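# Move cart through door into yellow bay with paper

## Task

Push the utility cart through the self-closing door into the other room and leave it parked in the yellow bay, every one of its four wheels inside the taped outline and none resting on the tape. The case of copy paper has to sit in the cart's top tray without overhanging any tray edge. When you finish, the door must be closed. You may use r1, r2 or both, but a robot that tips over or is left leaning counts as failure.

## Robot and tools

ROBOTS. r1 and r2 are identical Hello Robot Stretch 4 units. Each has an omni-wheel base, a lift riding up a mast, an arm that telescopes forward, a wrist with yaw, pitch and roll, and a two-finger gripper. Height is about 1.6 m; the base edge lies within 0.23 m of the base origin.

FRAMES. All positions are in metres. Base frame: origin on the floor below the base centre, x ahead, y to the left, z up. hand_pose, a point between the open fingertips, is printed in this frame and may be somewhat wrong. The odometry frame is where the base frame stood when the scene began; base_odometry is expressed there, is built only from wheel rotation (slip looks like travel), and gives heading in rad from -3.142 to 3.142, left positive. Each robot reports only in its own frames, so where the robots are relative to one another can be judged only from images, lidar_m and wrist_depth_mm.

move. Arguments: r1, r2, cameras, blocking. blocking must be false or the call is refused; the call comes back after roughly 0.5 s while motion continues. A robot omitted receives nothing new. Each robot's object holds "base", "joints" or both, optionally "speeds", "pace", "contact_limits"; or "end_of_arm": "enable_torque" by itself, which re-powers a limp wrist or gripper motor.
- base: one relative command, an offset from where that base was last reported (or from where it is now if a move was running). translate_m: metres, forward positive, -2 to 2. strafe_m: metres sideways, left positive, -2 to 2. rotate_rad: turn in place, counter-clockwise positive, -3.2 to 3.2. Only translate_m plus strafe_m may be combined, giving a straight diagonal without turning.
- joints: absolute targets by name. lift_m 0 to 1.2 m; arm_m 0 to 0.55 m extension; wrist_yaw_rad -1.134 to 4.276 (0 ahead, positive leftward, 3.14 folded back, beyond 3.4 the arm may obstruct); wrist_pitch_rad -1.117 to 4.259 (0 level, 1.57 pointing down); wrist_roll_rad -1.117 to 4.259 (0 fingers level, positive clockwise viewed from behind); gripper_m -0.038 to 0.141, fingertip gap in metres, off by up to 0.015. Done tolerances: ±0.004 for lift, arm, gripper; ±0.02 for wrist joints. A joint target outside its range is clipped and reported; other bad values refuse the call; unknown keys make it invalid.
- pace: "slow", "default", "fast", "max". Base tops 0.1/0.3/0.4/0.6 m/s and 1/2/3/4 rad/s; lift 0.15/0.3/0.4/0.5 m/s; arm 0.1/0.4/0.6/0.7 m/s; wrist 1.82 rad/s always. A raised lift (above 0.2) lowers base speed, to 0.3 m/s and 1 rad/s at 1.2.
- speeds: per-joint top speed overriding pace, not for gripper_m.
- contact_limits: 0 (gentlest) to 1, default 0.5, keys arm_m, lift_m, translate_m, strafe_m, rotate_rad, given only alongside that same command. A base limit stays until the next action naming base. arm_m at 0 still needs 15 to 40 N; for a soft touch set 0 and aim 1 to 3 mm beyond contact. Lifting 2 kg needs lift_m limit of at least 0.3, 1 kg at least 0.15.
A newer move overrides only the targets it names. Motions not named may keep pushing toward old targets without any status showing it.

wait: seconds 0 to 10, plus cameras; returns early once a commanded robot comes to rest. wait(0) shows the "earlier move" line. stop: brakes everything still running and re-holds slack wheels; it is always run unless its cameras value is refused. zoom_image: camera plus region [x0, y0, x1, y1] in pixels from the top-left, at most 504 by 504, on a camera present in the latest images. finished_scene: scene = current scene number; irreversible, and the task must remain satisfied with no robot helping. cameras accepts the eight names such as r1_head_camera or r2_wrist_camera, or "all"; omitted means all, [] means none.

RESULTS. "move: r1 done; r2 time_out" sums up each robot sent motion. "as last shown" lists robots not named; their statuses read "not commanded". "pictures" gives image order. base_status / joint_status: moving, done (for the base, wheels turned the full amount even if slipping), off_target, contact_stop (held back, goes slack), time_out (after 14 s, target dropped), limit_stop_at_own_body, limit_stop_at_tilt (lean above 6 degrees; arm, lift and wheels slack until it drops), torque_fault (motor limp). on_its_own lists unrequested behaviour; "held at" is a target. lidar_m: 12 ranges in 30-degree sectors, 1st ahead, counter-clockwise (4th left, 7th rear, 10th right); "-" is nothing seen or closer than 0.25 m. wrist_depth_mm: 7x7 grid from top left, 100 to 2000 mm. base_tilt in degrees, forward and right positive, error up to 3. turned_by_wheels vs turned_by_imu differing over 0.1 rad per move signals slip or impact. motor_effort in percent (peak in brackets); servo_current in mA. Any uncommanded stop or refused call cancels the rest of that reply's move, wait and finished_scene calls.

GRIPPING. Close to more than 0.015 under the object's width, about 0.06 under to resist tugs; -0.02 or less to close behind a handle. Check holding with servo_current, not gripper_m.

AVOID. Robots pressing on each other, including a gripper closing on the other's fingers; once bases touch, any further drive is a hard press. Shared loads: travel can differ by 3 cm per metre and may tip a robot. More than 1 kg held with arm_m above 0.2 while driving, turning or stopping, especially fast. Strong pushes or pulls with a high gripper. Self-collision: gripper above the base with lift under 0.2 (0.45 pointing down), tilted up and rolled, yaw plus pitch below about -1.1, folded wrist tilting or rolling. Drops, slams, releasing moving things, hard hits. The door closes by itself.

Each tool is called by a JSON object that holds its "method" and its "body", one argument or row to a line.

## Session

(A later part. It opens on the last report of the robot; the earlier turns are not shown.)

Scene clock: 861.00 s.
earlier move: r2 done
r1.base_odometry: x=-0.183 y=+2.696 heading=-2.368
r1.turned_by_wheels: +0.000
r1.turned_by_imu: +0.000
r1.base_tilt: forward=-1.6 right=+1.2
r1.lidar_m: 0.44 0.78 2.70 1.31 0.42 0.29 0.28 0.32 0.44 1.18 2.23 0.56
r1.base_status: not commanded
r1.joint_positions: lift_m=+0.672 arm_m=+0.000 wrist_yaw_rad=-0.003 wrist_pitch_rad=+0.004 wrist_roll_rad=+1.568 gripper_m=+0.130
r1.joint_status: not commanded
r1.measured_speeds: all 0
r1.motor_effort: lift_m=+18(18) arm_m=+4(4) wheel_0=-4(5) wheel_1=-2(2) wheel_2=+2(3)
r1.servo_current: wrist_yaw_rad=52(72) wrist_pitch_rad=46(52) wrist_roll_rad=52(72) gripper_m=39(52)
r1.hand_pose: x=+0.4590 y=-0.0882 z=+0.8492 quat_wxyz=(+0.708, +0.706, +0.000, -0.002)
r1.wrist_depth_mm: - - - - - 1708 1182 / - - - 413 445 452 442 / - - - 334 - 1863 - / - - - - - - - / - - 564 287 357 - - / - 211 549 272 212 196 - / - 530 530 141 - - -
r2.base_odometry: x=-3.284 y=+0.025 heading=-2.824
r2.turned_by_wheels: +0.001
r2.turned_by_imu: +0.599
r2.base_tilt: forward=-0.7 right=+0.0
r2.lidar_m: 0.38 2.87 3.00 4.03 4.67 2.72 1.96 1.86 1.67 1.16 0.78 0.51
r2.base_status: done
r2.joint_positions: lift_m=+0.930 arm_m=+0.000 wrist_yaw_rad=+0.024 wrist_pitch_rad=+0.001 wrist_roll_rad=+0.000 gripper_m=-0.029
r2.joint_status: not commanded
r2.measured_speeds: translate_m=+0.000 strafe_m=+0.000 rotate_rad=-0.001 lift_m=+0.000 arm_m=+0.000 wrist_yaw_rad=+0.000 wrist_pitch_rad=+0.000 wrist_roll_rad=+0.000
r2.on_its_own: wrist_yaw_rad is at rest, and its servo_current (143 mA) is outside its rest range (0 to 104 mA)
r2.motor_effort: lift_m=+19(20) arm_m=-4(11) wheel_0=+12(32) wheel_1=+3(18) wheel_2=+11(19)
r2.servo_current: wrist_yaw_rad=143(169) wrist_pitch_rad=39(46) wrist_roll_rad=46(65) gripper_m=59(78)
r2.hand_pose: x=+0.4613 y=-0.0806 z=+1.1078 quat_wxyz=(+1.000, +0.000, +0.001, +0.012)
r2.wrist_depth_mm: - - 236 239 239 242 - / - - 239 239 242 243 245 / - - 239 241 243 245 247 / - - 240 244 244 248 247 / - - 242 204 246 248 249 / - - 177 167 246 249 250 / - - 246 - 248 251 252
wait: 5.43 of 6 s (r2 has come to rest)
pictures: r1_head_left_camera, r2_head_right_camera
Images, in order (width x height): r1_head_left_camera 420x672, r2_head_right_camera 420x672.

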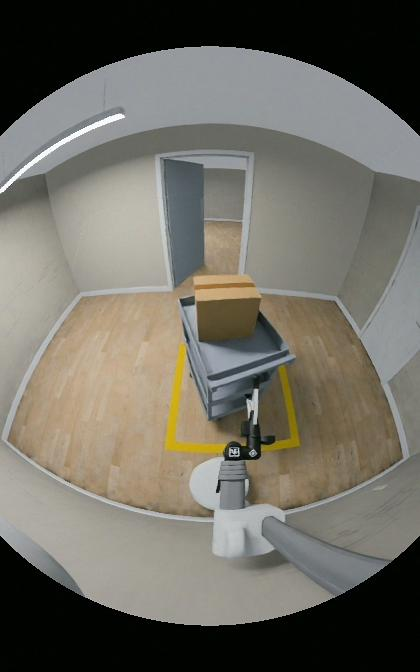

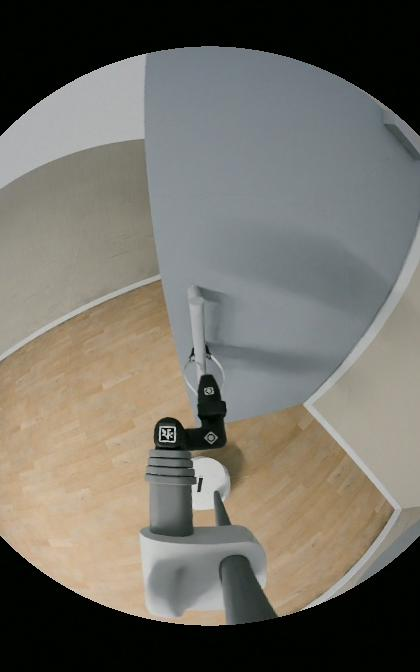

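{"method": "zoom_image", "body": {
  "camera": "r1_head_left_camera",
  "region": [150, 260, 320, 460]
}}

{"method": "move", "body": {
  "r2": {"base":{"translate_m":0.3,"strafe_m":-0.12},"pace":"slow"},
  "blocking": false,
  "cameras": []
}}

{"method": "wait", "body": {
  "seconds": 7,
  "cameras": ["r2_head_right_camera","r1_head_left_camera"]
}}

Scaled by 2.520 (camera's finer frame: 600x960).

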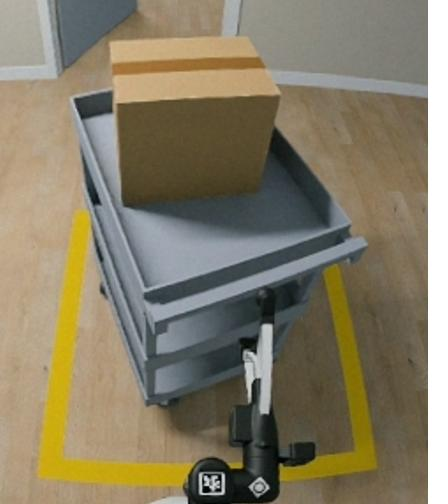

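Scene clock: 866.47 s.
move: r2 moving
r1: as last shown
r1.base_tilt: forward=-1.6 right=+1.3
r1.lidar_m: 0.44 0.71 2.69 1.30 0.44 0.31 0.29 0.31 0.41 1.20 2.23 0.54
r1.motor_effort: lift_m=+18(18) arm_m=+4(4) wheel_0=-4(4) wheel_1=-2(2) wheel_2=+3(3)
r1.servo_current: wrist_yaw_rad=46(65) wrist_pitch_rad=39(52) wrist_roll_rad=39(65) gripper_m=39(39)
r1.wrist_depth_mm: - - - - - 1708 1182 / - - - 410 445 449 442 / - - - 332 - 1863 - / - - - - - - - / - - 564 287 357 - - / - 211 539 272 211 195 - / - 535 535 141 - - -
r2.base_odometry: x=-3.298 y=+0.026 heading=-2.821
r2.turned_by_wheels: +0.003
r2.turned_by_imu: +0.003
r2.base_tilt: forward=-0.6 right=+0.0
r2.lidar_m: 0.39 2.87 2.99 4.00 4.68 2.74 1.95 1.85 1.66 1.17 0.76 0.48
r2.base_status: translate_m moving; strafe_m moving
r2.joint_positions: lift_m=+0.930 arm_m=+0.000 wrist_yaw_rad=+0.024 wrist_pitch_rad=+0.001 wrist_roll_rad=+0.000 gripper_m=-0.029
r2.joint_status: not commanded
r2.measured_speeds: translate_m=+0.049 strafe_m=-0.019 rotate_rad=+0.001 lift_m=+0.000 arm_m=+0.000 wrist_yaw_rad=+0.000 wrist_pitch_rad=+0.000 wrist_roll_rad=+0.000
r2.motor_effort: lift_m=+19(19) arm_m=-4(4) wheel_0=+20(22) wheel_1=+8(8) wheel_2=+4(11)
r2.servo_current: wrist_yaw_rad=137(150) wrist_pitch_rad=39(46) wrist_roll_rad=46(52) gripper_m=65(65)
r2.hand_pose: x=+0.4613 y=-0.0806 z=+1.1078 quat_wxyz=(+1.000, +0.000, +0.001, +0.012)
r2.wrist_depth_mm: - - 236 237 238 240 240 / - - 237 238 240 241 241 / - - 238 240 240 241 243 / - - 240 242 242 243 244 / - - 241 204 244 244 245 / - - 178 175 245 246 247 / - 245 245 - 245 247 247

Scene clock: 870.40 s.
earlier move: r2 done
r1.base_odometry: x=-0.183 y=+2.696 heading=-2.368
r1.turned_by_wheels: +0.000
r1.turned_by_imu: +0.000
r1.base_tilt: forward=-1.6 right=+1.2
r1.lidar_m: 0.43 0.76 2.68 1.31 0.44 0.31 0.29 0.32 0.42 1.18 2.22 0.57
r1.base_status: not commanded
r1.joint_positions: lift_m=+0.672 arm_m=+0.000 wrist_yaw_rad=-0.003 wrist_pitch_rad=+0.004 wrist_roll_rad=+1.568 gripper_m=+0.130
r1.joint_status: not commanded
r1.measured_speeds: all 0
r1.motor_effort: lift_m=+17(18) arm_m=+4(4) wheel_0=-4(5) wheel_1=-2(2) wheel_2=+3(3)
r1.servo_current: wrist_yaw_rad=59(78) wrist_pitch_rad=46(52) wrist_roll_rad=46(72) gripper_m=46(52)
r1.hand_pose: x=+0.4590 y=-0.0882 z=+0.8492 quat_wxyz=(+0.708, +0.706, +0.000, -0.002)
r1.wrist_depth_mm: - - - - - 1661 1182 / - - - 410 445 445 439 / - - - 334 - 1921 - / - - - - - - - / - - 564 287 357 - - / - 211 549 271 211 195 - / - 535 530 141 - - -
r2.base_odometry: x=-3.607 y=+0.044 heading=-2.822
r2.turned_by_wheels: +0.000
r2.turned_by_imu: +0.177
r2.base_tilt: forward=-0.6 right=+0.0
r2.lidar_m: 0.40 2.60 2.88 4.51 4.92 2.70 2.13 2.13 1.11 0.69 0.48 0.43
r2.base_status: done
r2.joint_positions: lift_m=+0.930 arm_m=+0.000 wrist_yaw_rad=+0.029 wrist_pitch_rad=+0.001 wrist_roll_rad=+0.000 gripper_m=-0.029
r2.joint_status: not commanded
r2.measured_speeds: all 0
r2.on_its_own: wrist_yaw_rad is at rest, and its servo_current (195 mA) is outside its rest range (0 to 104 mA)
r2.motor_effort: lift_m=+19(19) arm_m=-3(4) wheel_0=+13(34) wheel_1=+3(10) wheel_2=+14(14)
r2.servo_current: wrist_yaw_rad=195(208) wrist_pitch_rad=39(46) wrist_roll_rad=59(65) gripper_m=59(72)
r2.hand_pose: x=+0.4617 y=-0.0791 z=+1.1078 quat_wxyz=(+1.000, +0.000, +0.001, +0.014)
r2.wrist_depth_mm: - - - 163 212 187 172 / - - - 163 213 189 174 / - - - 169 215 190 176 / - - - 168 217 195 - / - - - 166 218 192 177 / - - 185 167 208 193 177 / - - - - 216 188 179
wait: 3.93 of 7 s (r2 has come to rest)
pictures: r1_head_left_camera, r2_head_right_camera
Images, in order (width x height): r1_head_left_camera 420x672, r2_head_right_camera 420x672.

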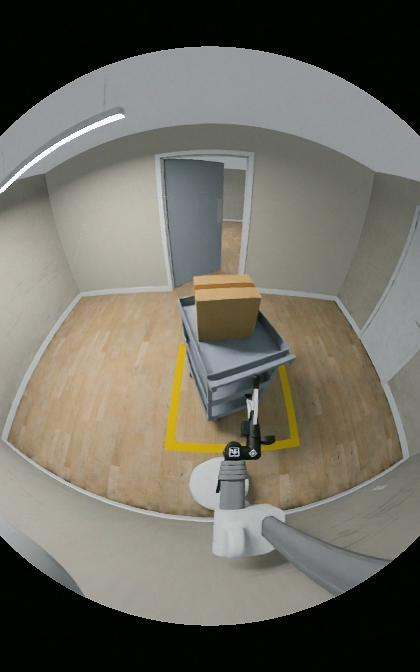

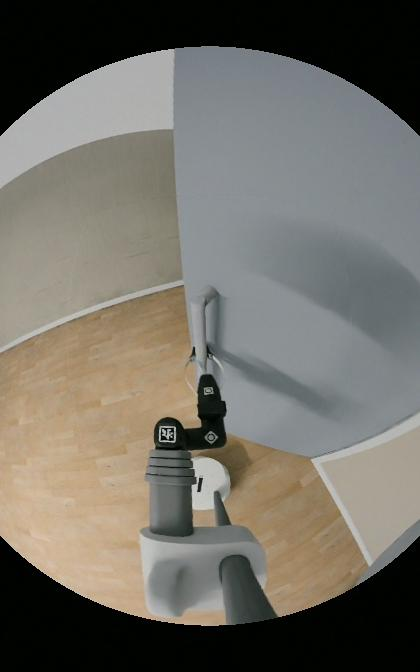

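{"method": "move", "body": {
  "r2": {"base":{"translate_m":0.26,"strafe_m":-0.12},"pace":"slow"},
  "blocking": false,
  "cameras": []
}}

{"method": "wait", "body": {
  "seconds": 7,
  "cameras": ["r2_head_right_camera","r1_head_left_camera"]
}}

Scene clock: 874.83 s.
move: r2 moving
r1: as last shown
r1.base_tilt: forward=-1.6 right=+1.3
r1.lidar_m: 0.45 0.73 2.64 1.31 0.43 0.29 0.28 0.30 0.44 1.15 2.23 0.55
r1.servo_current: wrist_yaw_rad=52(65) wrist_pitch_rad=39(52) wrist_roll_rad=59(59) gripper_m=39(52)
r1.wrist_depth_mm: - - - - - 1708 1160 / - - - 413 445 449 442 / - - - 334 - 1863 - / - - - - - - - / - - 559 287 357 - - / - 211 544 270 211 196 - / - 535 530 141 - - -
r2.base_odometry: x=-3.621 y=+0.046 heading=-2.820
r2.turned_by_wheels: +0.002
r2.turned_by_imu: +0.003
r2.base_tilt: forward=-0.6 right=+0.0
r2.lidar_m: 0.39 2.60 2.89 4.50 4.93 2.67 2.18 2.14 1.08 0.70 0.46 0.44
r2.base_status: translate_m moving; strafe_m moving
r2.joint_positions: lift_m=+0.930 arm_m=+0.000 wrist_yaw_rad=+0.029 wrist_pitch_rad=+0.001 wrist_roll_rad=+0.000 gripper_m=-0.029
r2.joint_status: not commanded
r2.measured_speeds: translate_m=+0.049 strafe_m=-0.022 rotate_rad=+0.001 lift_m=+0.000 arm_m=+0.000 wrist_yaw_rad=+0.000 wrist_pitch_rad=+0.000 wrist_roll_rad=+0.000
r2.motor_effort: lift_m=+19(19) arm_m=-4(4) wheel_0=+15(18) wheel_1=+2(4) wheel_2=+7(13)
r2.servo_current: wrist_yaw_rad=189(189) wrist_pitch_rad=39(39) wrist_roll_rad=46(52) gripper_m=59(65)
r2.hand_pose: x=+0.4617 y=-0.0791 z=+1.1078 quat_wxyz=(+1.000, +0.000, +0.001, +0.014)
r2.wrist_depth_mm: - - - 163 211 186 172 / - - - 163 213 187 172 / - - - 170 215 189 174 / - - - 170 216 190 - / - - - 166 218 191 176 / - - 185 170 207 192 176 / - - - - 216 187 177

Scene clock: 878.40 s.
earlier move: r2 done
r1.base_odometry: x=-0.183 y=+2.696 heading=-2.368
r1.turned_by_wheels: +0.000
r1.turned_by_imu: +0.000
r1.base_tilt: forward=-1.6 right=+1.3
r1.lidar_m: 0.44 0.76 2.68 1.31 0.44 0.30 0.27 0.31 0.44 1.20 2.23 0.56
r1.base_status: not commanded
r1.joint_positions: lift_m=+0.672 arm_m=+0.000 wrist_yaw_rad=-0.003 wrist_pitch_rad=+0.004 wrist_roll_rad=+1.568 gripper_m=+0.130
r1.joint_status: not commanded
r1.measured_speeds: all 0
r1.motor_effort: lift_m=+17(18) arm_m=+4(4) wheel_0=-4(5) wheel_1=-2(3) wheel_2=+3(3)
r1.servo_current: wrist_yaw_rad=46(78) wrist_pitch_rad=46(52) wrist_roll_rad=59(72) gripper_m=39(52)
r1.hand_pose: x=+0.4590 y=-0.0882 z=+0.8492 quat_wxyz=(+0.708, +0.706, +0.000, -0.002)
r1.wrist_depth_mm: - - - - - 1708 1182 / - - - 410 442 445 445 / - - - 336 - 1863 - / - - - - - - - / - - 564 287 357 - - / - 211 544 272 211 195 - / - 535 530 141 - - -
r2.base_odometry: x=-3.892 y=+0.076 heading=-2.822
r2.turned_by_wheels: -0.002
r2.turned_by_imu: +0.001
r2.base_tilt: forward=-0.6 right=+0.1
r2.lidar_m: 0.40 2.40 2.67 4.20 5.12 2.92 2.36 1.68 0.85 0.49 0.40 0.41
r2.base_status: done
r2.joint_positions: lift_m=+0.930 arm_m=+0.000 wrist_yaw_rad=-0.001 wrist_pitch_rad=+0.001 wrist_roll_rad=+0.000 gripper_m=-0.029
r2.joint_status: not commanded
r2.measured_speeds: all 0
r2.motor_effort: lift_m=+19(19) arm_m=-4(4) wheel_0=-6(19) wheel_1=+1(6) wheel_2=+0(13)
r2.servo_current: wrist_yaw_rad=46(195) wrist_pitch_rad=46(52) wrist_roll_rad=46(59) gripper_m=59(72)
r2.hand_pose: x=+0.4592 y=-0.0876 z=+1.1078 quat_wxyz=(+1.000, +0.000, +0.001, +0.000)
r2.wrist_depth_mm: - - - 164 215 180 - / - - - 163 218 182 - / - - - 166 219 187 163 / - - - 165 221 183 163 / - - - 167 224 185 167 / - - 185 167 179 181 165 / - - - - 219 177 -
wait: 3.57 of 7 s (r2 has come to rest)
pictures: r1_head_left_camera, r2_head_right_camera
Images, in order (width x height): r1_head_left_camera 420x672, r2_head_right_camera 420x672.

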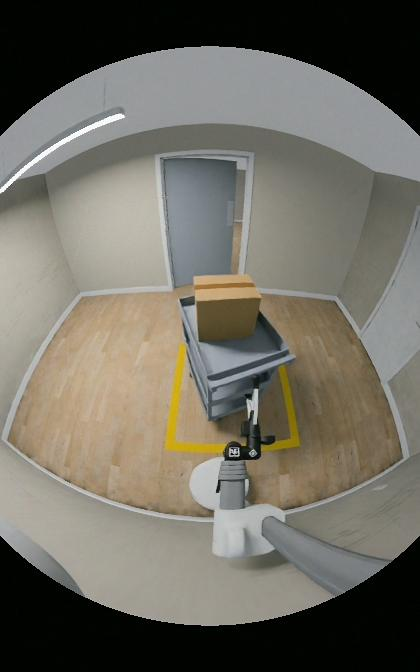

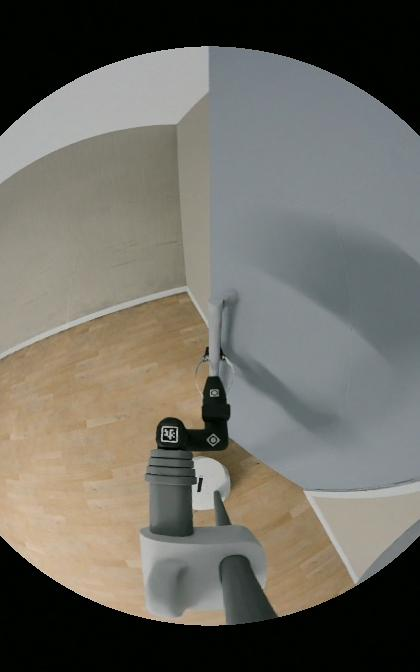

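{"method": "move", "body": {
  "r2": {"base":{"translate_m":0.16,"strafe_m":-0.11},"pace":"slow"},
  "blocking": false,
  "cameras": []
}}

{"method": "wait", "body": {
  "seconds": 7,
  "cameras": ["r2_head_right_camera","r1_head_left_camera"]
}}

Scene clock: 882.57 s.
move: r2 moving
r1: as last shown
r1.lidar_m: 0.42 0.76 2.67 1.31 0.42 0.30 0.29 0.30 0.45 1.20 2.23 0.56
r1.motor_effort: lift_m=+18(18) arm_m=+4(4) wheel_0=-4(5) wheel_1=-2(2) wheel_2=+3(3)
r1.servo_current: wrist_yaw_rad=52(72) wrist_pitch_rad=46(52) wrist_roll_rad=59(65) gripper_m=46(46)
r1.wrist_depth_mm: - - - - - 1661 1182 / - - - 413 449 452 442 / - - - 336 - 1863 - / - - - - - - - / - - 559 289 357 - - / - 211 544 272 211 195 - / - 530 525 141 - - -
r2.base_odometry: x=-3.905 y=+0.080 heading=-2.824
r2.turned_by_wheels: -0.001
r2.turned_by_imu: -0.001
r2.base_tilt: forward=-0.6 right=+0.1
r2.lidar_m: 0.40 2.40 2.63 4.12 5.12 2.92 2.36 1.68 0.83 0.48 0.41 0.40
r2.base_status: translate_m moving; strafe_m moving
r2.joint_positions: lift_m=+0.930 arm_m=+0.000 wrist_yaw_rad=-0.002 wrist_pitch_rad=+0.001 wrist_roll_rad=+0.000 gripper_m=-0.029
r2.joint_status: not commanded
r2.measured_speeds: translate_m=+0.044 strafe_m=-0.030 rotate_rad=+0.000 lift_m=+0.000 arm_m=+0.000 wrist_yaw_rad=-0.005 wrist_pitch_rad=+0.000 wrist_roll_rad=+0.000
r2.motor_effort: lift_m=+19(19) arm_m=-3(4) wheel_0=-4(8) wheel_1=-9(9) wheel_2=-7(7)
r2.servo_current: wrist_yaw_rad=46(59) wrist_pitch_rad=33(46) wrist_roll_rad=39(59) gripper_m=65(65)
r2.hand_pose: x=+0.4591 y=-0.0880 z=+1.1078 quat_wxyz=(+1.000, +0.000, +0.001, -0.001)
r2.wrist_depth_mm: - - - 164 216 180 - / - - - 163 219 182 - / - - - 165 220 187 162 / - - - 165 221 184 163 / - - - 167 222 184 167 / - - 185 167 179 181 164 / - - - - 218 176 -

Scene clock: 885.23 s.
earlier move: r2 done
r1.base_odometry: x=-0.183 y=+2.696 heading=-2.368
r1.turned_by_wheels: +0.000
r1.turned_by_imu: +0.000
r1.base_tilt: forward=-1.6 right=+1.3
r1.lidar_m: 0.44 0.74 2.68 1.33 0.44 0.32 0.28 0.29 0.44 1.19 2.22 0.53
r1.base_status: not commanded
r1.joint_positions: lift_m=+0.672 arm_m=+0.000 wrist_yaw_rad=-0.003 wrist_pitch_rad=+0.004 wrist_roll_rad=+1.568 gripper_m=+0.130
r1.joint_status: not commanded
r1.measured_speeds: all 0
r1.motor_effort: lift_m=+17(18) arm_m=+4(4) wheel_0=-3(5) wheel_1=-2(2) wheel_2=+3(3)
r1.servo_current: wrist_yaw_rad=39(72) wrist_pitch_rad=39(59) wrist_roll_rad=39(72) gripper_m=46(46)
r1.hand_pose: x=+0.4590 y=-0.0882 z=+0.8492 quat_wxyz=(+0.708, +0.706, +0.000, -0.002)
r1.wrist_depth_mm: - - - - - 1756 1205 / - - - 413 442 449 442 / - - - 334 - 1863 - / - - - - - - - / - - 564 289 357 - - / - 211 549 271 211 195 - / - 530 525 141 - - -
r2.base_odometry: x=-4.078 y=+0.131 heading=-2.825
r2.turned_by_wheels: -0.001
r2.turned_by_imu: -0.040
r2.base_tilt: forward=-0.6 right=+0.2
r2.lidar_m: 0.42 2.30 2.48 3.75 5.30 3.16 2.47 1.38 0.59 0.41 0.37 0.39
r2.base_status: done
r2.joint_positions: lift_m=+0.930 arm_m=+0.000 wrist_yaw_rad=-0.019 wrist_pitch_rad=+0.001 wrist_roll_rad=+0.000 gripper_m=-0.029
r2.joint_status: not commanded
r2.measured_speeds: all 0
r2.on_its_own: wrist_yaw_rad is at rest, and its servo_current (111 mA) is outside its rest range (0 to 104 mA)
r2.motor_effort: lift_m=+19(19) arm_m=-3(4) wheel_0=-13(19) wheel_1=-8(10) wheel_2=-12(19)
r2.servo_current: wrist_yaw_rad=111(117) wrist_pitch_rad=46(46) wrist_roll_rad=46(59) gripper_m=65(72)
r2.hand_pose: x=+0.4576 y=-0.0928 z=+1.1078 quat_wxyz=(+1.000, +0.000, +0.001, -0.009)
r2.wrist_depth_mm: - - - 157 215 178 - / - - - 158 211 179 160 / - - - 159 217 186 - / - - - 160 213 182 - / - - - 161 223 183 - / - - 1808 167 175 174 - / - - - - 224 185 -
wait: 2.67 of 7 s (r2 has come to rest)
pictures: r1_head_left_camera, r2_head_right_camera
Images, in order (width x height): r1_head_left_camera 420x672, r2_head_right_camera 420x672.

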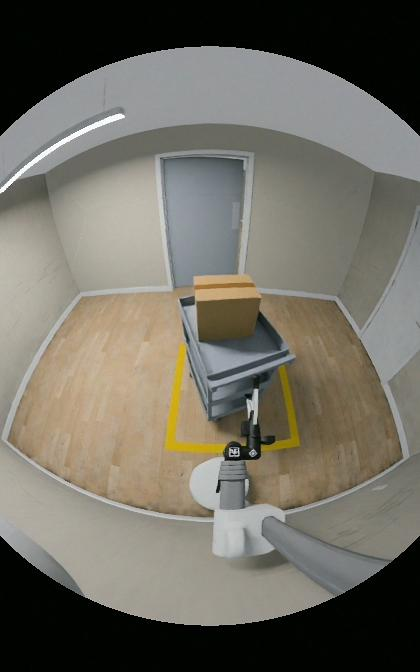

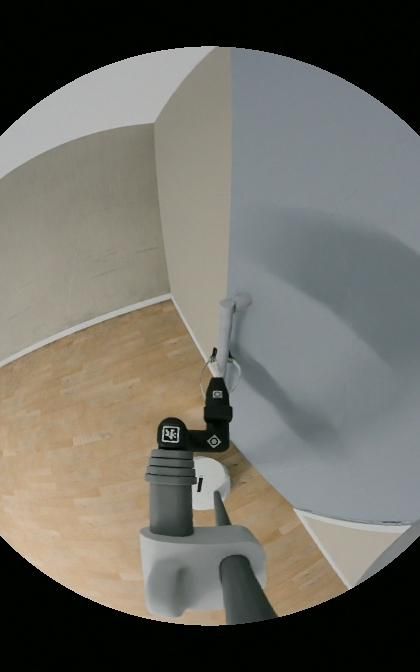

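{"method": "move", "body": {
  "r2": {"base":{"translate_m":0.07,"strafe_m":-0.06},"pace":"slow"},
  "blocking": false,
  "cameras": []
}}

{"method": "wait", "body": {
  "seconds": 4,
  "cameras": []
}}

{"method": "move", "body": {
  "r2": {"joints":{"gripper_m":0.11}},
  "blocking": false,
  "cameras": []
}}

{"method": "wait", "body": {
  "seconds": 3,
  "cameras": ["r2_head_right_camera","r1_head_left_camera"]
}}

{"method": "move", "body": {
  "r2": {"base":{"translate_m":-0.4},"pace":"slow"},
  "blocking": false,
  "cameras": []
}}

{"method": "wait", "body": {
  "seconds": 6,
  "cameras": ["r2_head_right_camera","r1_head_camera","r1_head_right_camera"]
}}

Scene clock: 892.37 s.
move: r2 moving
r1: as last shown
r1.base_tilt: forward=-1.6 right=+1.2
r1.lidar_m: 0.43 0.73 2.66 1.33 0.43 0.31 0.28 0.31 0.42 1.18 2.22 0.55
r1.motor_effort: lift_m=+17(18) arm_m=+3(4) wheel_0=-4(5) wheel_1=-2(2) wheel_2=+3(3)
r1.servo_current: wrist_yaw_rad=46(65) wrist_pitch_rad=52(52) wrist_roll_rad=39(65) gripper_m=39(52)
r1.wrist_depth_mm: - - - - - 1661 1182 / - - - 413 445 449 439 / - - - 332 - 1921 - / - - - - - - - / - - 559 289 359 - - / - 212 549 271 211 196 - / - 525 530 140 - - -
r2.base_odometry: x=-4.090 y=+0.136 heading=-2.827
r2.turned_by_wheels: -0.002
r2.turned_by_imu: -0.003
r2.base_tilt: forward=-0.7 right=+0.1
r2.lidar_m: 0.43 2.29 2.49 3.73 5.33 3.13 2.47 1.36 0.58 0.40 0.36 0.38
r2.base_status: translate_m moving; strafe_m moving
r2.joint_positions: lift_m=+0.930 arm_m=+0.000 wrist_yaw_rad=-0.019 wrist_pitch_rad=+0.001 wrist_roll_rad=+0.000 gripper_m=-0.029
r2.joint_status: not commanded
r2.measured_speeds: translate_m=+0.037 strafe_m=-0.033 rotate_rad=+0.005 lift_m=+0.000 arm_m=+0.000 wrist_yaw_rad=+0.000 wrist_pitch_rad=+0.000 wrist_roll_rad=+0.000
r2.motor_effort: lift_m=+19(19) arm_m=-3(4) wheel_0=-3(14) wheel_1=-6(9) wheel_2=-20(20)
r2.servo_current: wrist_yaw_rad=98(117) wrist_pitch_rad=33(46) wrist_roll_rad=39(59) gripper_m=59(65)
r2.hand_pose: x=+0.4576 y=-0.0928 z=+1.1078 quat_wxyz=(+1.000, +0.000, +0.001, -0.009)
r2.wrist_depth_mm: - - - 156 212 176 - / - - - 156 214 178 158 / - - - 157 216 184 - / - - - 158 212 181 - / - - - 159 220 181 - / - - 1708 165 175 172 - / - 123 - - 223 177 -

Scene clock: 894.00 s.
earlier move: r2 done
r1.base_odometry: x=-0.183 y=+2.696 heading=-2.368
r1.turned_by_wheels: +0.000
r1.turned_by_imu: +0.000
r1.base_tilt: forward=-1.6 right=+1.2
r1.lidar_m: 0.44 0.73 2.68 1.32 0.42 0.29 0.29 0.31 0.43 1.18 2.23 0.54
r1.base_status: not commanded
r1.joint_positions: lift_m=+0.672 arm_m=+0.000 wrist_yaw_rad=-0.003 wrist_pitch_rad=+0.004 wrist_roll_rad=+1.568 gripper_m=+0.130
r1.joint_status: not commanded
r1.measured_speeds: all 0
r1.motor_effort: lift_m=+17(18) arm_m=+4(4) wheel_0=-4(5) wheel_1=-2(3) wheel_2=+3(3)
r1.servo_current: wrist_yaw_rad=39(65) wrist_pitch_rad=39(52) wrist_roll_rad=52(65) gripper_m=52(52)
r1.hand_pose: x=+0.4590 y=-0.0882 z=+0.8492 quat_wxyz=(+0.708, +0.706, +0.000, -0.002)
r1.wrist_depth_mm: - - - - - 1661 1182 / - - - 413 445 449 436 / - - - 334 - 1921 - / - - - - - - - / - - 564 287 359 - - / - 211 544 272 211 196 - / - 535 525 141 - - -
r2.base_odometry: x=-4.163 y=+0.166 heading=-2.827
r2.turned_by_wheels: +0.000
r2.turned_by_imu: -0.021
r2.base_tilt: forward=-0.7 right=+0.1
r2.lidar_m: 0.38 2.25 2.41 3.59 5.40 3.27 2.54 1.24 0.50 0.36 0.32 0.35
r2.base_status: done
r2.joint_positions: lift_m=+0.930 arm_m=+0.000 wrist_yaw_rad=-0.019 wrist_pitch_rad=+0.001 wrist_roll_rad=+0.000 gripper_m=-0.029
r2.joint_status: not commanded
r2.measured_speeds: translate_m=+0.000 strafe_m=+0.000 rotate_rad=-0.001 lift_m=+0.000 arm_m=+0.000 wrist_yaw_rad=+0.000 wrist_pitch_rad=+0.000 wrist_roll_rad=+0.000
r2.on_its_own: wrist_yaw_rad is at rest, and its servo_current (111 mA) is outside its rest range (0 to 104 mA)
r2.motor_effort: lift_m=+19(19) arm_m=+4(4) wheel_0=-12(14) wheel_1=-4(9) wheel_2=-11(23)
r2.servo_current: wrist_yaw_rad=111(117) wrist_pitch_rad=33(52) wrist_roll_rad=59(59) gripper_m=59(65)
r2.hand_pose: x=+0.4576 y=-0.0928 z=+1.1078 quat_wxyz=(+1.000, +0.000, +0.001, -0.009)
r2.wrist_depth_mm: - - - 138 195 164 - / - - - 138 198 161 - / - - - 139 193 167 143 / - - - 140 195 168 144 / - - - 141 202 164 - / - - 180 141 174 159 - / - - - - 197 150 -
wait: 1.63 of 4 s (r2 has come to rest)

Scene clock: 894.50 s.
move: r2 moving
r1: as last shown
r1.lidar_m: 0.44 0.75 2.66 1.32 0.45 0.31 0.29 0.31 0.42 1.17 2.23 0.53
r1.motor_effort: lift_m=+18(18) arm_m=+4(4) wheel_0=-4(4) wheel_1=-2(2) wheel_2=+3(3)
r1.servo_current: wrist_yaw_rad=65(65) wrist_pitch_rad=46(46) wrist_roll_rad=46(59) gripper_m=46(46)
r1.wrist_depth_mm: - - - - - 1708 1205 / - - - 413 445 449 442 / - - - 334 - 1808 - / - - - - - - - / - - 559 287 357 - - / - 211 549 272 211 196 - / - 530 535 141 - - -
r2.base_odometry: x=-4.163 y=+0.166 heading=-2.827
r2.turned_by_wheels: +0.000
r2.turned_by_imu: -0.013
r2.base_tilt: forward=-0.7 right=+0.0
r2.lidar_m: 0.37 2.26 2.43 3.56 5.40 3.27 2.54 1.23 0.52 0.37 0.33 0.37
r2.base_status: not commanded
r2.joint_positions: lift_m=+0.930 arm_m=+0.000 wrist_yaw_rad=-0.019 wrist_pitch_rad=+0.001 wrist_roll_rad=+0.000 gripper_m=-0.003
r2.joint_status: gripper_m moving
r2.measured_speeds: all 0
r2.motor_effort: lift_m=+19(19) arm_m=+4(4) wheel_0=-12(13) wheel_1=-4(4) wheel_2=-11(11)
r2.servo_current: wrist_yaw_rad=104(117) wrist_pitch_rad=39(46) wrist_roll_rad=52(59) gripper_m=91(91)
r2.hand_pose: x=+0.4576 y=-0.0928 z=+1.1078 quat_wxyz=(+1.000, +0.000, +0.001, -0.009)
r2.wrist_depth_mm: - - - 144 204 165 - / - - - 145 204 165 - / - - - 146 205 172 - / - - - 147 207 173 - / - - - 147 208 169 149 / - - 181 149 179 164 - / - - 147 - 203 170 -

Scene clock: 896.10 s.
earlier move: r2 done
r1.base_odometry: x=-0.183 y=+2.696 heading=-2.368
r1.turned_by_wheels: +0.000
r1.turned_by_imu: +0.000
r1.base_tilt: forward=-1.6 right=+1.3
r1.lidar_m: 0.42 0.74 2.68 1.29 0.44 0.31 0.29 0.29 0.43 1.18 2.22 0.56
r1.base_status: not commanded
r1.joint_positions: lift_m=+0.672 arm_m=+0.000 wrist_yaw_rad=-0.003 wrist_pitch_rad=+0.004 wrist_roll_rad=+1.568 gripper_m=+0.130
r1.joint_status: not commanded
r1.measured_speeds: all 0
r1.motor_effort: lift_m=+18(18) arm_m=+4(4) wheel_0=-4(4) wheel_1=-2(2) wheel_2=+3(3)
r1.servo_current: wrist_yaw_rad=46(72) wrist_pitch_rad=52(59) wrist_roll_rad=39(65) gripper_m=46(52)
r1.hand_pose: x=+0.4590 y=-0.0882 z=+0.8492 quat_wxyz=(+0.708, +0.706, +0.000, -0.002)
r1.wrist_depth_mm: - - - - - 1708 1205 / - - - 410 445 449 439 / - - - 336 - 1863 - / - - - - - - - / - - 559 287 357 - - / - 211 544 272 211 196 - / - 535 530 141 - - -
r2.base_odometry: x=-4.163 y=+0.166 heading=-2.826
r2.turned_by_wheels: +0.001
r2.turned_by_imu: -0.006
r2.base_tilt: forward=-0.6 right=+0.1
r2.lidar_m: 0.65 2.25 2.38 3.50 5.39 3.29 2.55 1.31 0.53 0.38 0.37 0.40
r2.base_status: not commanded
r2.joint_positions: lift_m=+0.930 arm_m=+0.000 wrist_yaw_rad=-0.019 wrist_pitch_rad=+0.001 wrist_roll_rad=+0.000 gripper_m=+0.110
r2.joint_status: all done
r2.measured_speeds: translate_m=+0.000 strafe_m=+0.000 rotate_rad=-0.001 lift_m=+0.000 arm_m=+0.000 wrist_yaw_rad=+0.000 wrist_pitch_rad=+0.000 wrist_roll_rad=+0.000
r2.motor_effort: lift_m=+19(19) arm_m=+4(4) wheel_0=-10(13) wheel_1=-2(4) wheel_2=-8(12)
r2.servo_current: wrist_yaw_rad=104(117) wrist_pitch_rad=39(46) wrist_roll_rad=39(59) gripper_m=52(137)
r2.hand_pose: x=+0.4576 y=-0.0928 z=+1.1078 quat_wxyz=(+1.000, +0.000, +0.001, -0.009)
r2.wrist_depth_mm: - - - 442 175 216 185 / - 1863 - 445 177 218 186 / - - - 449 179 220 187 / - - - 459 177 222 188 / - - 229 459 178 216 185 / - - 193 439 178 203 190 / - - - - 179 233 190
wait: 1.60 of 3 s (r2 has come to rest)
pictures: r1_head_left_camera, r2_head_right_camera
Images, in order (width x height): r1_head_left_camera 420x672, r2_head_right_camera 420x672.

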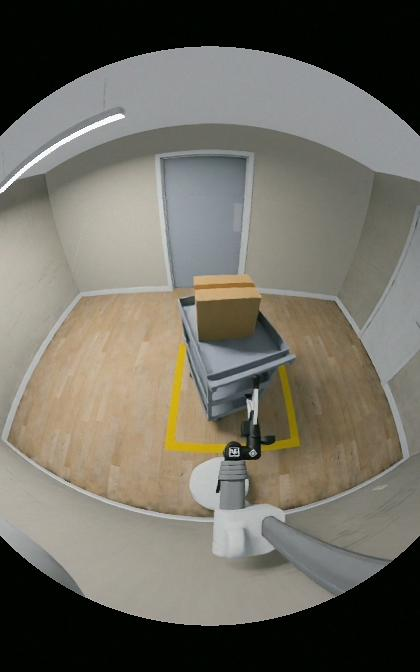

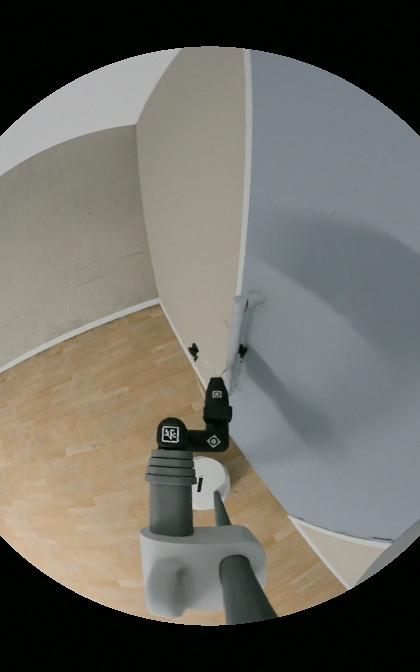

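Scene clock: 896.60 s.
move: r2 moving
r1: as last shown
r1.lidar_m: 0.43 0.72 2.68 1.30 0.43 0.30 0.27 0.31 0.45 1.20 2.24 0.54
r1.motor_effort: lift_m=+17(18) arm_m=+4(4) wheel_0=-4(4) wheel_1=-2(2) wheel_2=+3(3)
r1.servo_current: wrist_yaw_rad=52(72) wrist_pitch_rad=39(52) wrist_roll_rad=39(72) gripper_m=46(52)
r1.wrist_depth_mm: - - - - - 1708 1182 / - - - 413 449 449 442 / - - - 336 - 1863 - / - - - - - - - / - - 564 289 357 - - / - 211 554 271 211 195 - / - 530 535 140 - - -
r2.base_odometry: x=-4.152 y=+0.171 heading=-2.829
r2.turned_by_wheels: -0.003
r2.turned_by_imu: -0.004
r2.base_tilt: forward=-0.7 right=+0.1
r2.lidar_m: 0.64 2.27 2.43 3.50 5.40 3.30 2.52 1.33 0.56 0.41 0.39 0.41
r2.base_status: translate_m moving
r2.joint_positions: lift_m=+0.930 arm_m=+0.000 wrist_yaw_rad=-0.019 wrist_pitch_rad=+0.001 wrist_roll_rad=+0.000 gripper_m=+0.110
r2.joint_status: not commanded
r2.measured_speeds: translate_m=-0.049 strafe_m=+0.000 rotate_rad=-0.002 lift_m=+0.000 arm_m=+0.000 wrist_yaw_rad=+0.000 wrist_pitch_rad=+0.000 wrist_roll_rad=+0.000
r2.motor_effort: lift_m=+19(19) arm_m=+4(4) wheel_0=-24(24) wheel_1=-10(10) wheel_2=+2(5)
r2.servo_current: wrist_yaw_rad=111(124) wrist_pitch_rad=39(46) wrist_roll_rad=52(59) gripper_m=52(59)
r2.hand_pose: x=+0.4576 y=-0.0928 z=+1.1078 quat_wxyz=(+1.000, +0.000, +0.001, -0.009)
r2.wrist_depth_mm: - - - 439 191 227 193 / - - - 439 191 227 195 / - - - 445 192 230 196 / - - - 449 193 232 197 / - 1921 - 452 196 227 198 / - 181 193 455 195 217 198 / - - - - 195 235 198

Scene clock: 901.40 s.
earlier move: r2 done
r1.base_odometry: x=-0.183 y=+2.696 heading=-2.368
r1.turned_by_wheels: +0.000
r1.turned_by_imu: +0.000
r1.base_tilt: forward=-1.6 right=+1.3
r1.lidar_m: 0.43 0.76 2.67 1.27 0.43 0.31 0.28 0.31 0.45 1.17 2.23 0.55
r1.base_status: not commanded
r1.joint_positions: lift_m=+0.672 arm_m=+0.000 wrist_yaw_rad=-0.003 wrist_pitch_rad=+0.004 wrist_roll_rad=+1.568 gripper_m=+0.130
r1.joint_status: not commanded
r1.measured_speeds: all 0
r1.motor_effort: lift_m=+17(18) arm_m=+4(4) wheel_0=-4(5) wheel_1=-2(2) wheel_2=+3(3)
r1.servo_current: wrist_yaw_rad=52(78) wrist_pitch_rad=39(52) wrist_roll_rad=52(72) gripper_m=39(52)
r1.hand_pose: x=+0.4590 y=-0.0882 z=+0.8492 quat_wxyz=(+0.708, +0.706, +0.000, -0.002)
r1.wrist_depth_mm: - - - - - 1661 1182 / - - - 415 442 449 442 / - - - 332 - 1921 - / - - - - - - - / - - 564 287 359 - - / - 211 549 272 212 195 - / - 535 525 141 - - -
r2.base_odometry: x=-3.783 y=+0.290 heading=-2.827
r2.turned_by_wheels: +0.002
r2.turned_by_imu: +0.003
r2.base_tilt: forward=-0.7 right=+0.1
r2.lidar_m: 0.84 2.63 2.81 4.04 5.22 2.86 2.20 1.79 0.80 0.59 0.57 0.61
r2.base_status: done
r2.joint_positions: lift_m=+0.930 arm_m=+0.000 wrist_yaw_rad=-0.003 wrist_pitch_rad=+0.001 wrist_roll_rad=+0.000 gripper_m=+0.110
r2.joint_status: not commanded
r2.measured_speeds: all 0
r2.motor_effort: lift_m=+19(19) arm_m=-3(4) wheel_0=-3(26) wheel_1=-4(11) wheel_2=+5(10)
r2.servo_current: wrist_yaw_rad=59(124) wrist_pitch_rad=39(52) wrist_roll_rad=46(65) gripper_m=46(59)
r2.hand_pose: x=+0.4590 y=-0.0883 z=+1.1078 quat_wxyz=(+1.000, +0.000, +0.001, -0.001)
r2.wrist_depth_mm: - - - - - - 384 / - - - - 580 - 387 / - - - - 580 - 387 / - - - - 580 - 389 / - - - - 580 - 394 / - - 193 - 190 - 397 / - - - - - - 392
wait: 4.80 of 6 s (r2 has come to rest)
pictures: r1_head_camera, r1_head_right_camera, r2_head_right_camera
Images, in order (width x height): r1_head_camera 420x560, r1_head_right_camera 420x672, r2_head_right_camera 420x672.

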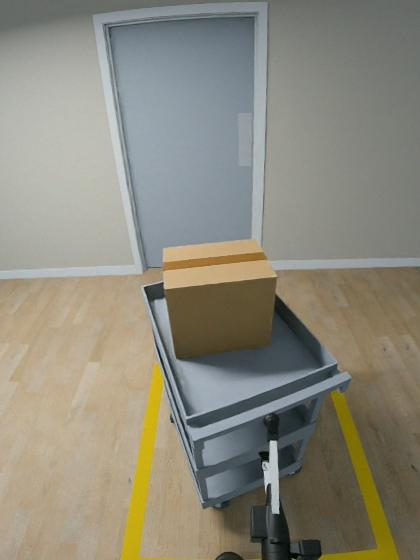

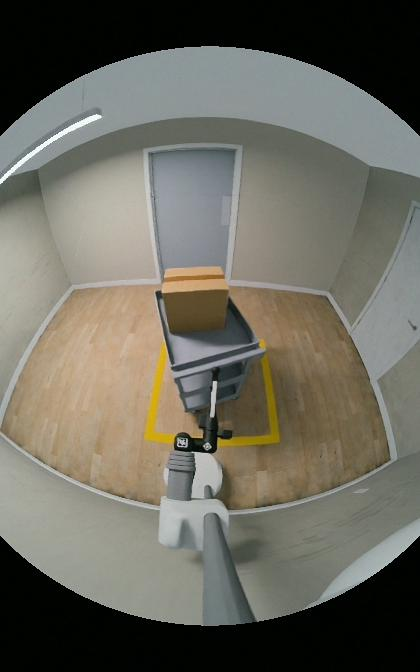

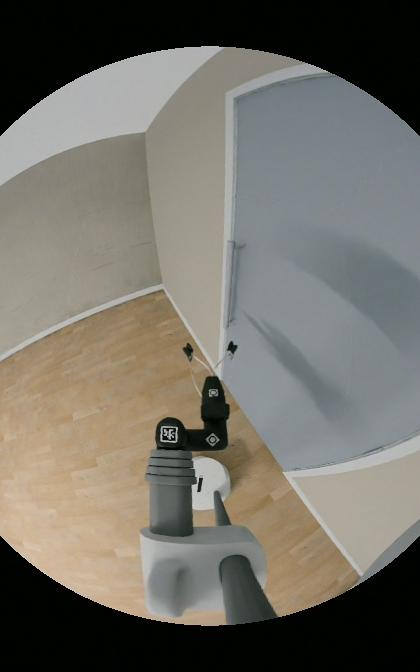

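{"method": "zoom_image", "body": {
  "camera": "r1_head_camera",
  "region": [110, 220, 390, 530]
}}

Scaled by 1.626 (camera's finer frame: 600x800).

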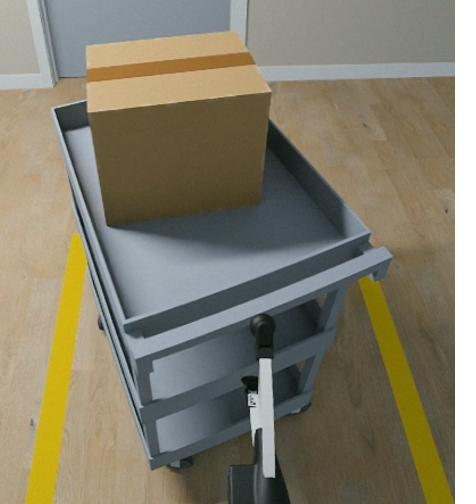

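{"method": "finished_scene", "body": {
  "scene": 2
}}

The scene is finished: the task was done.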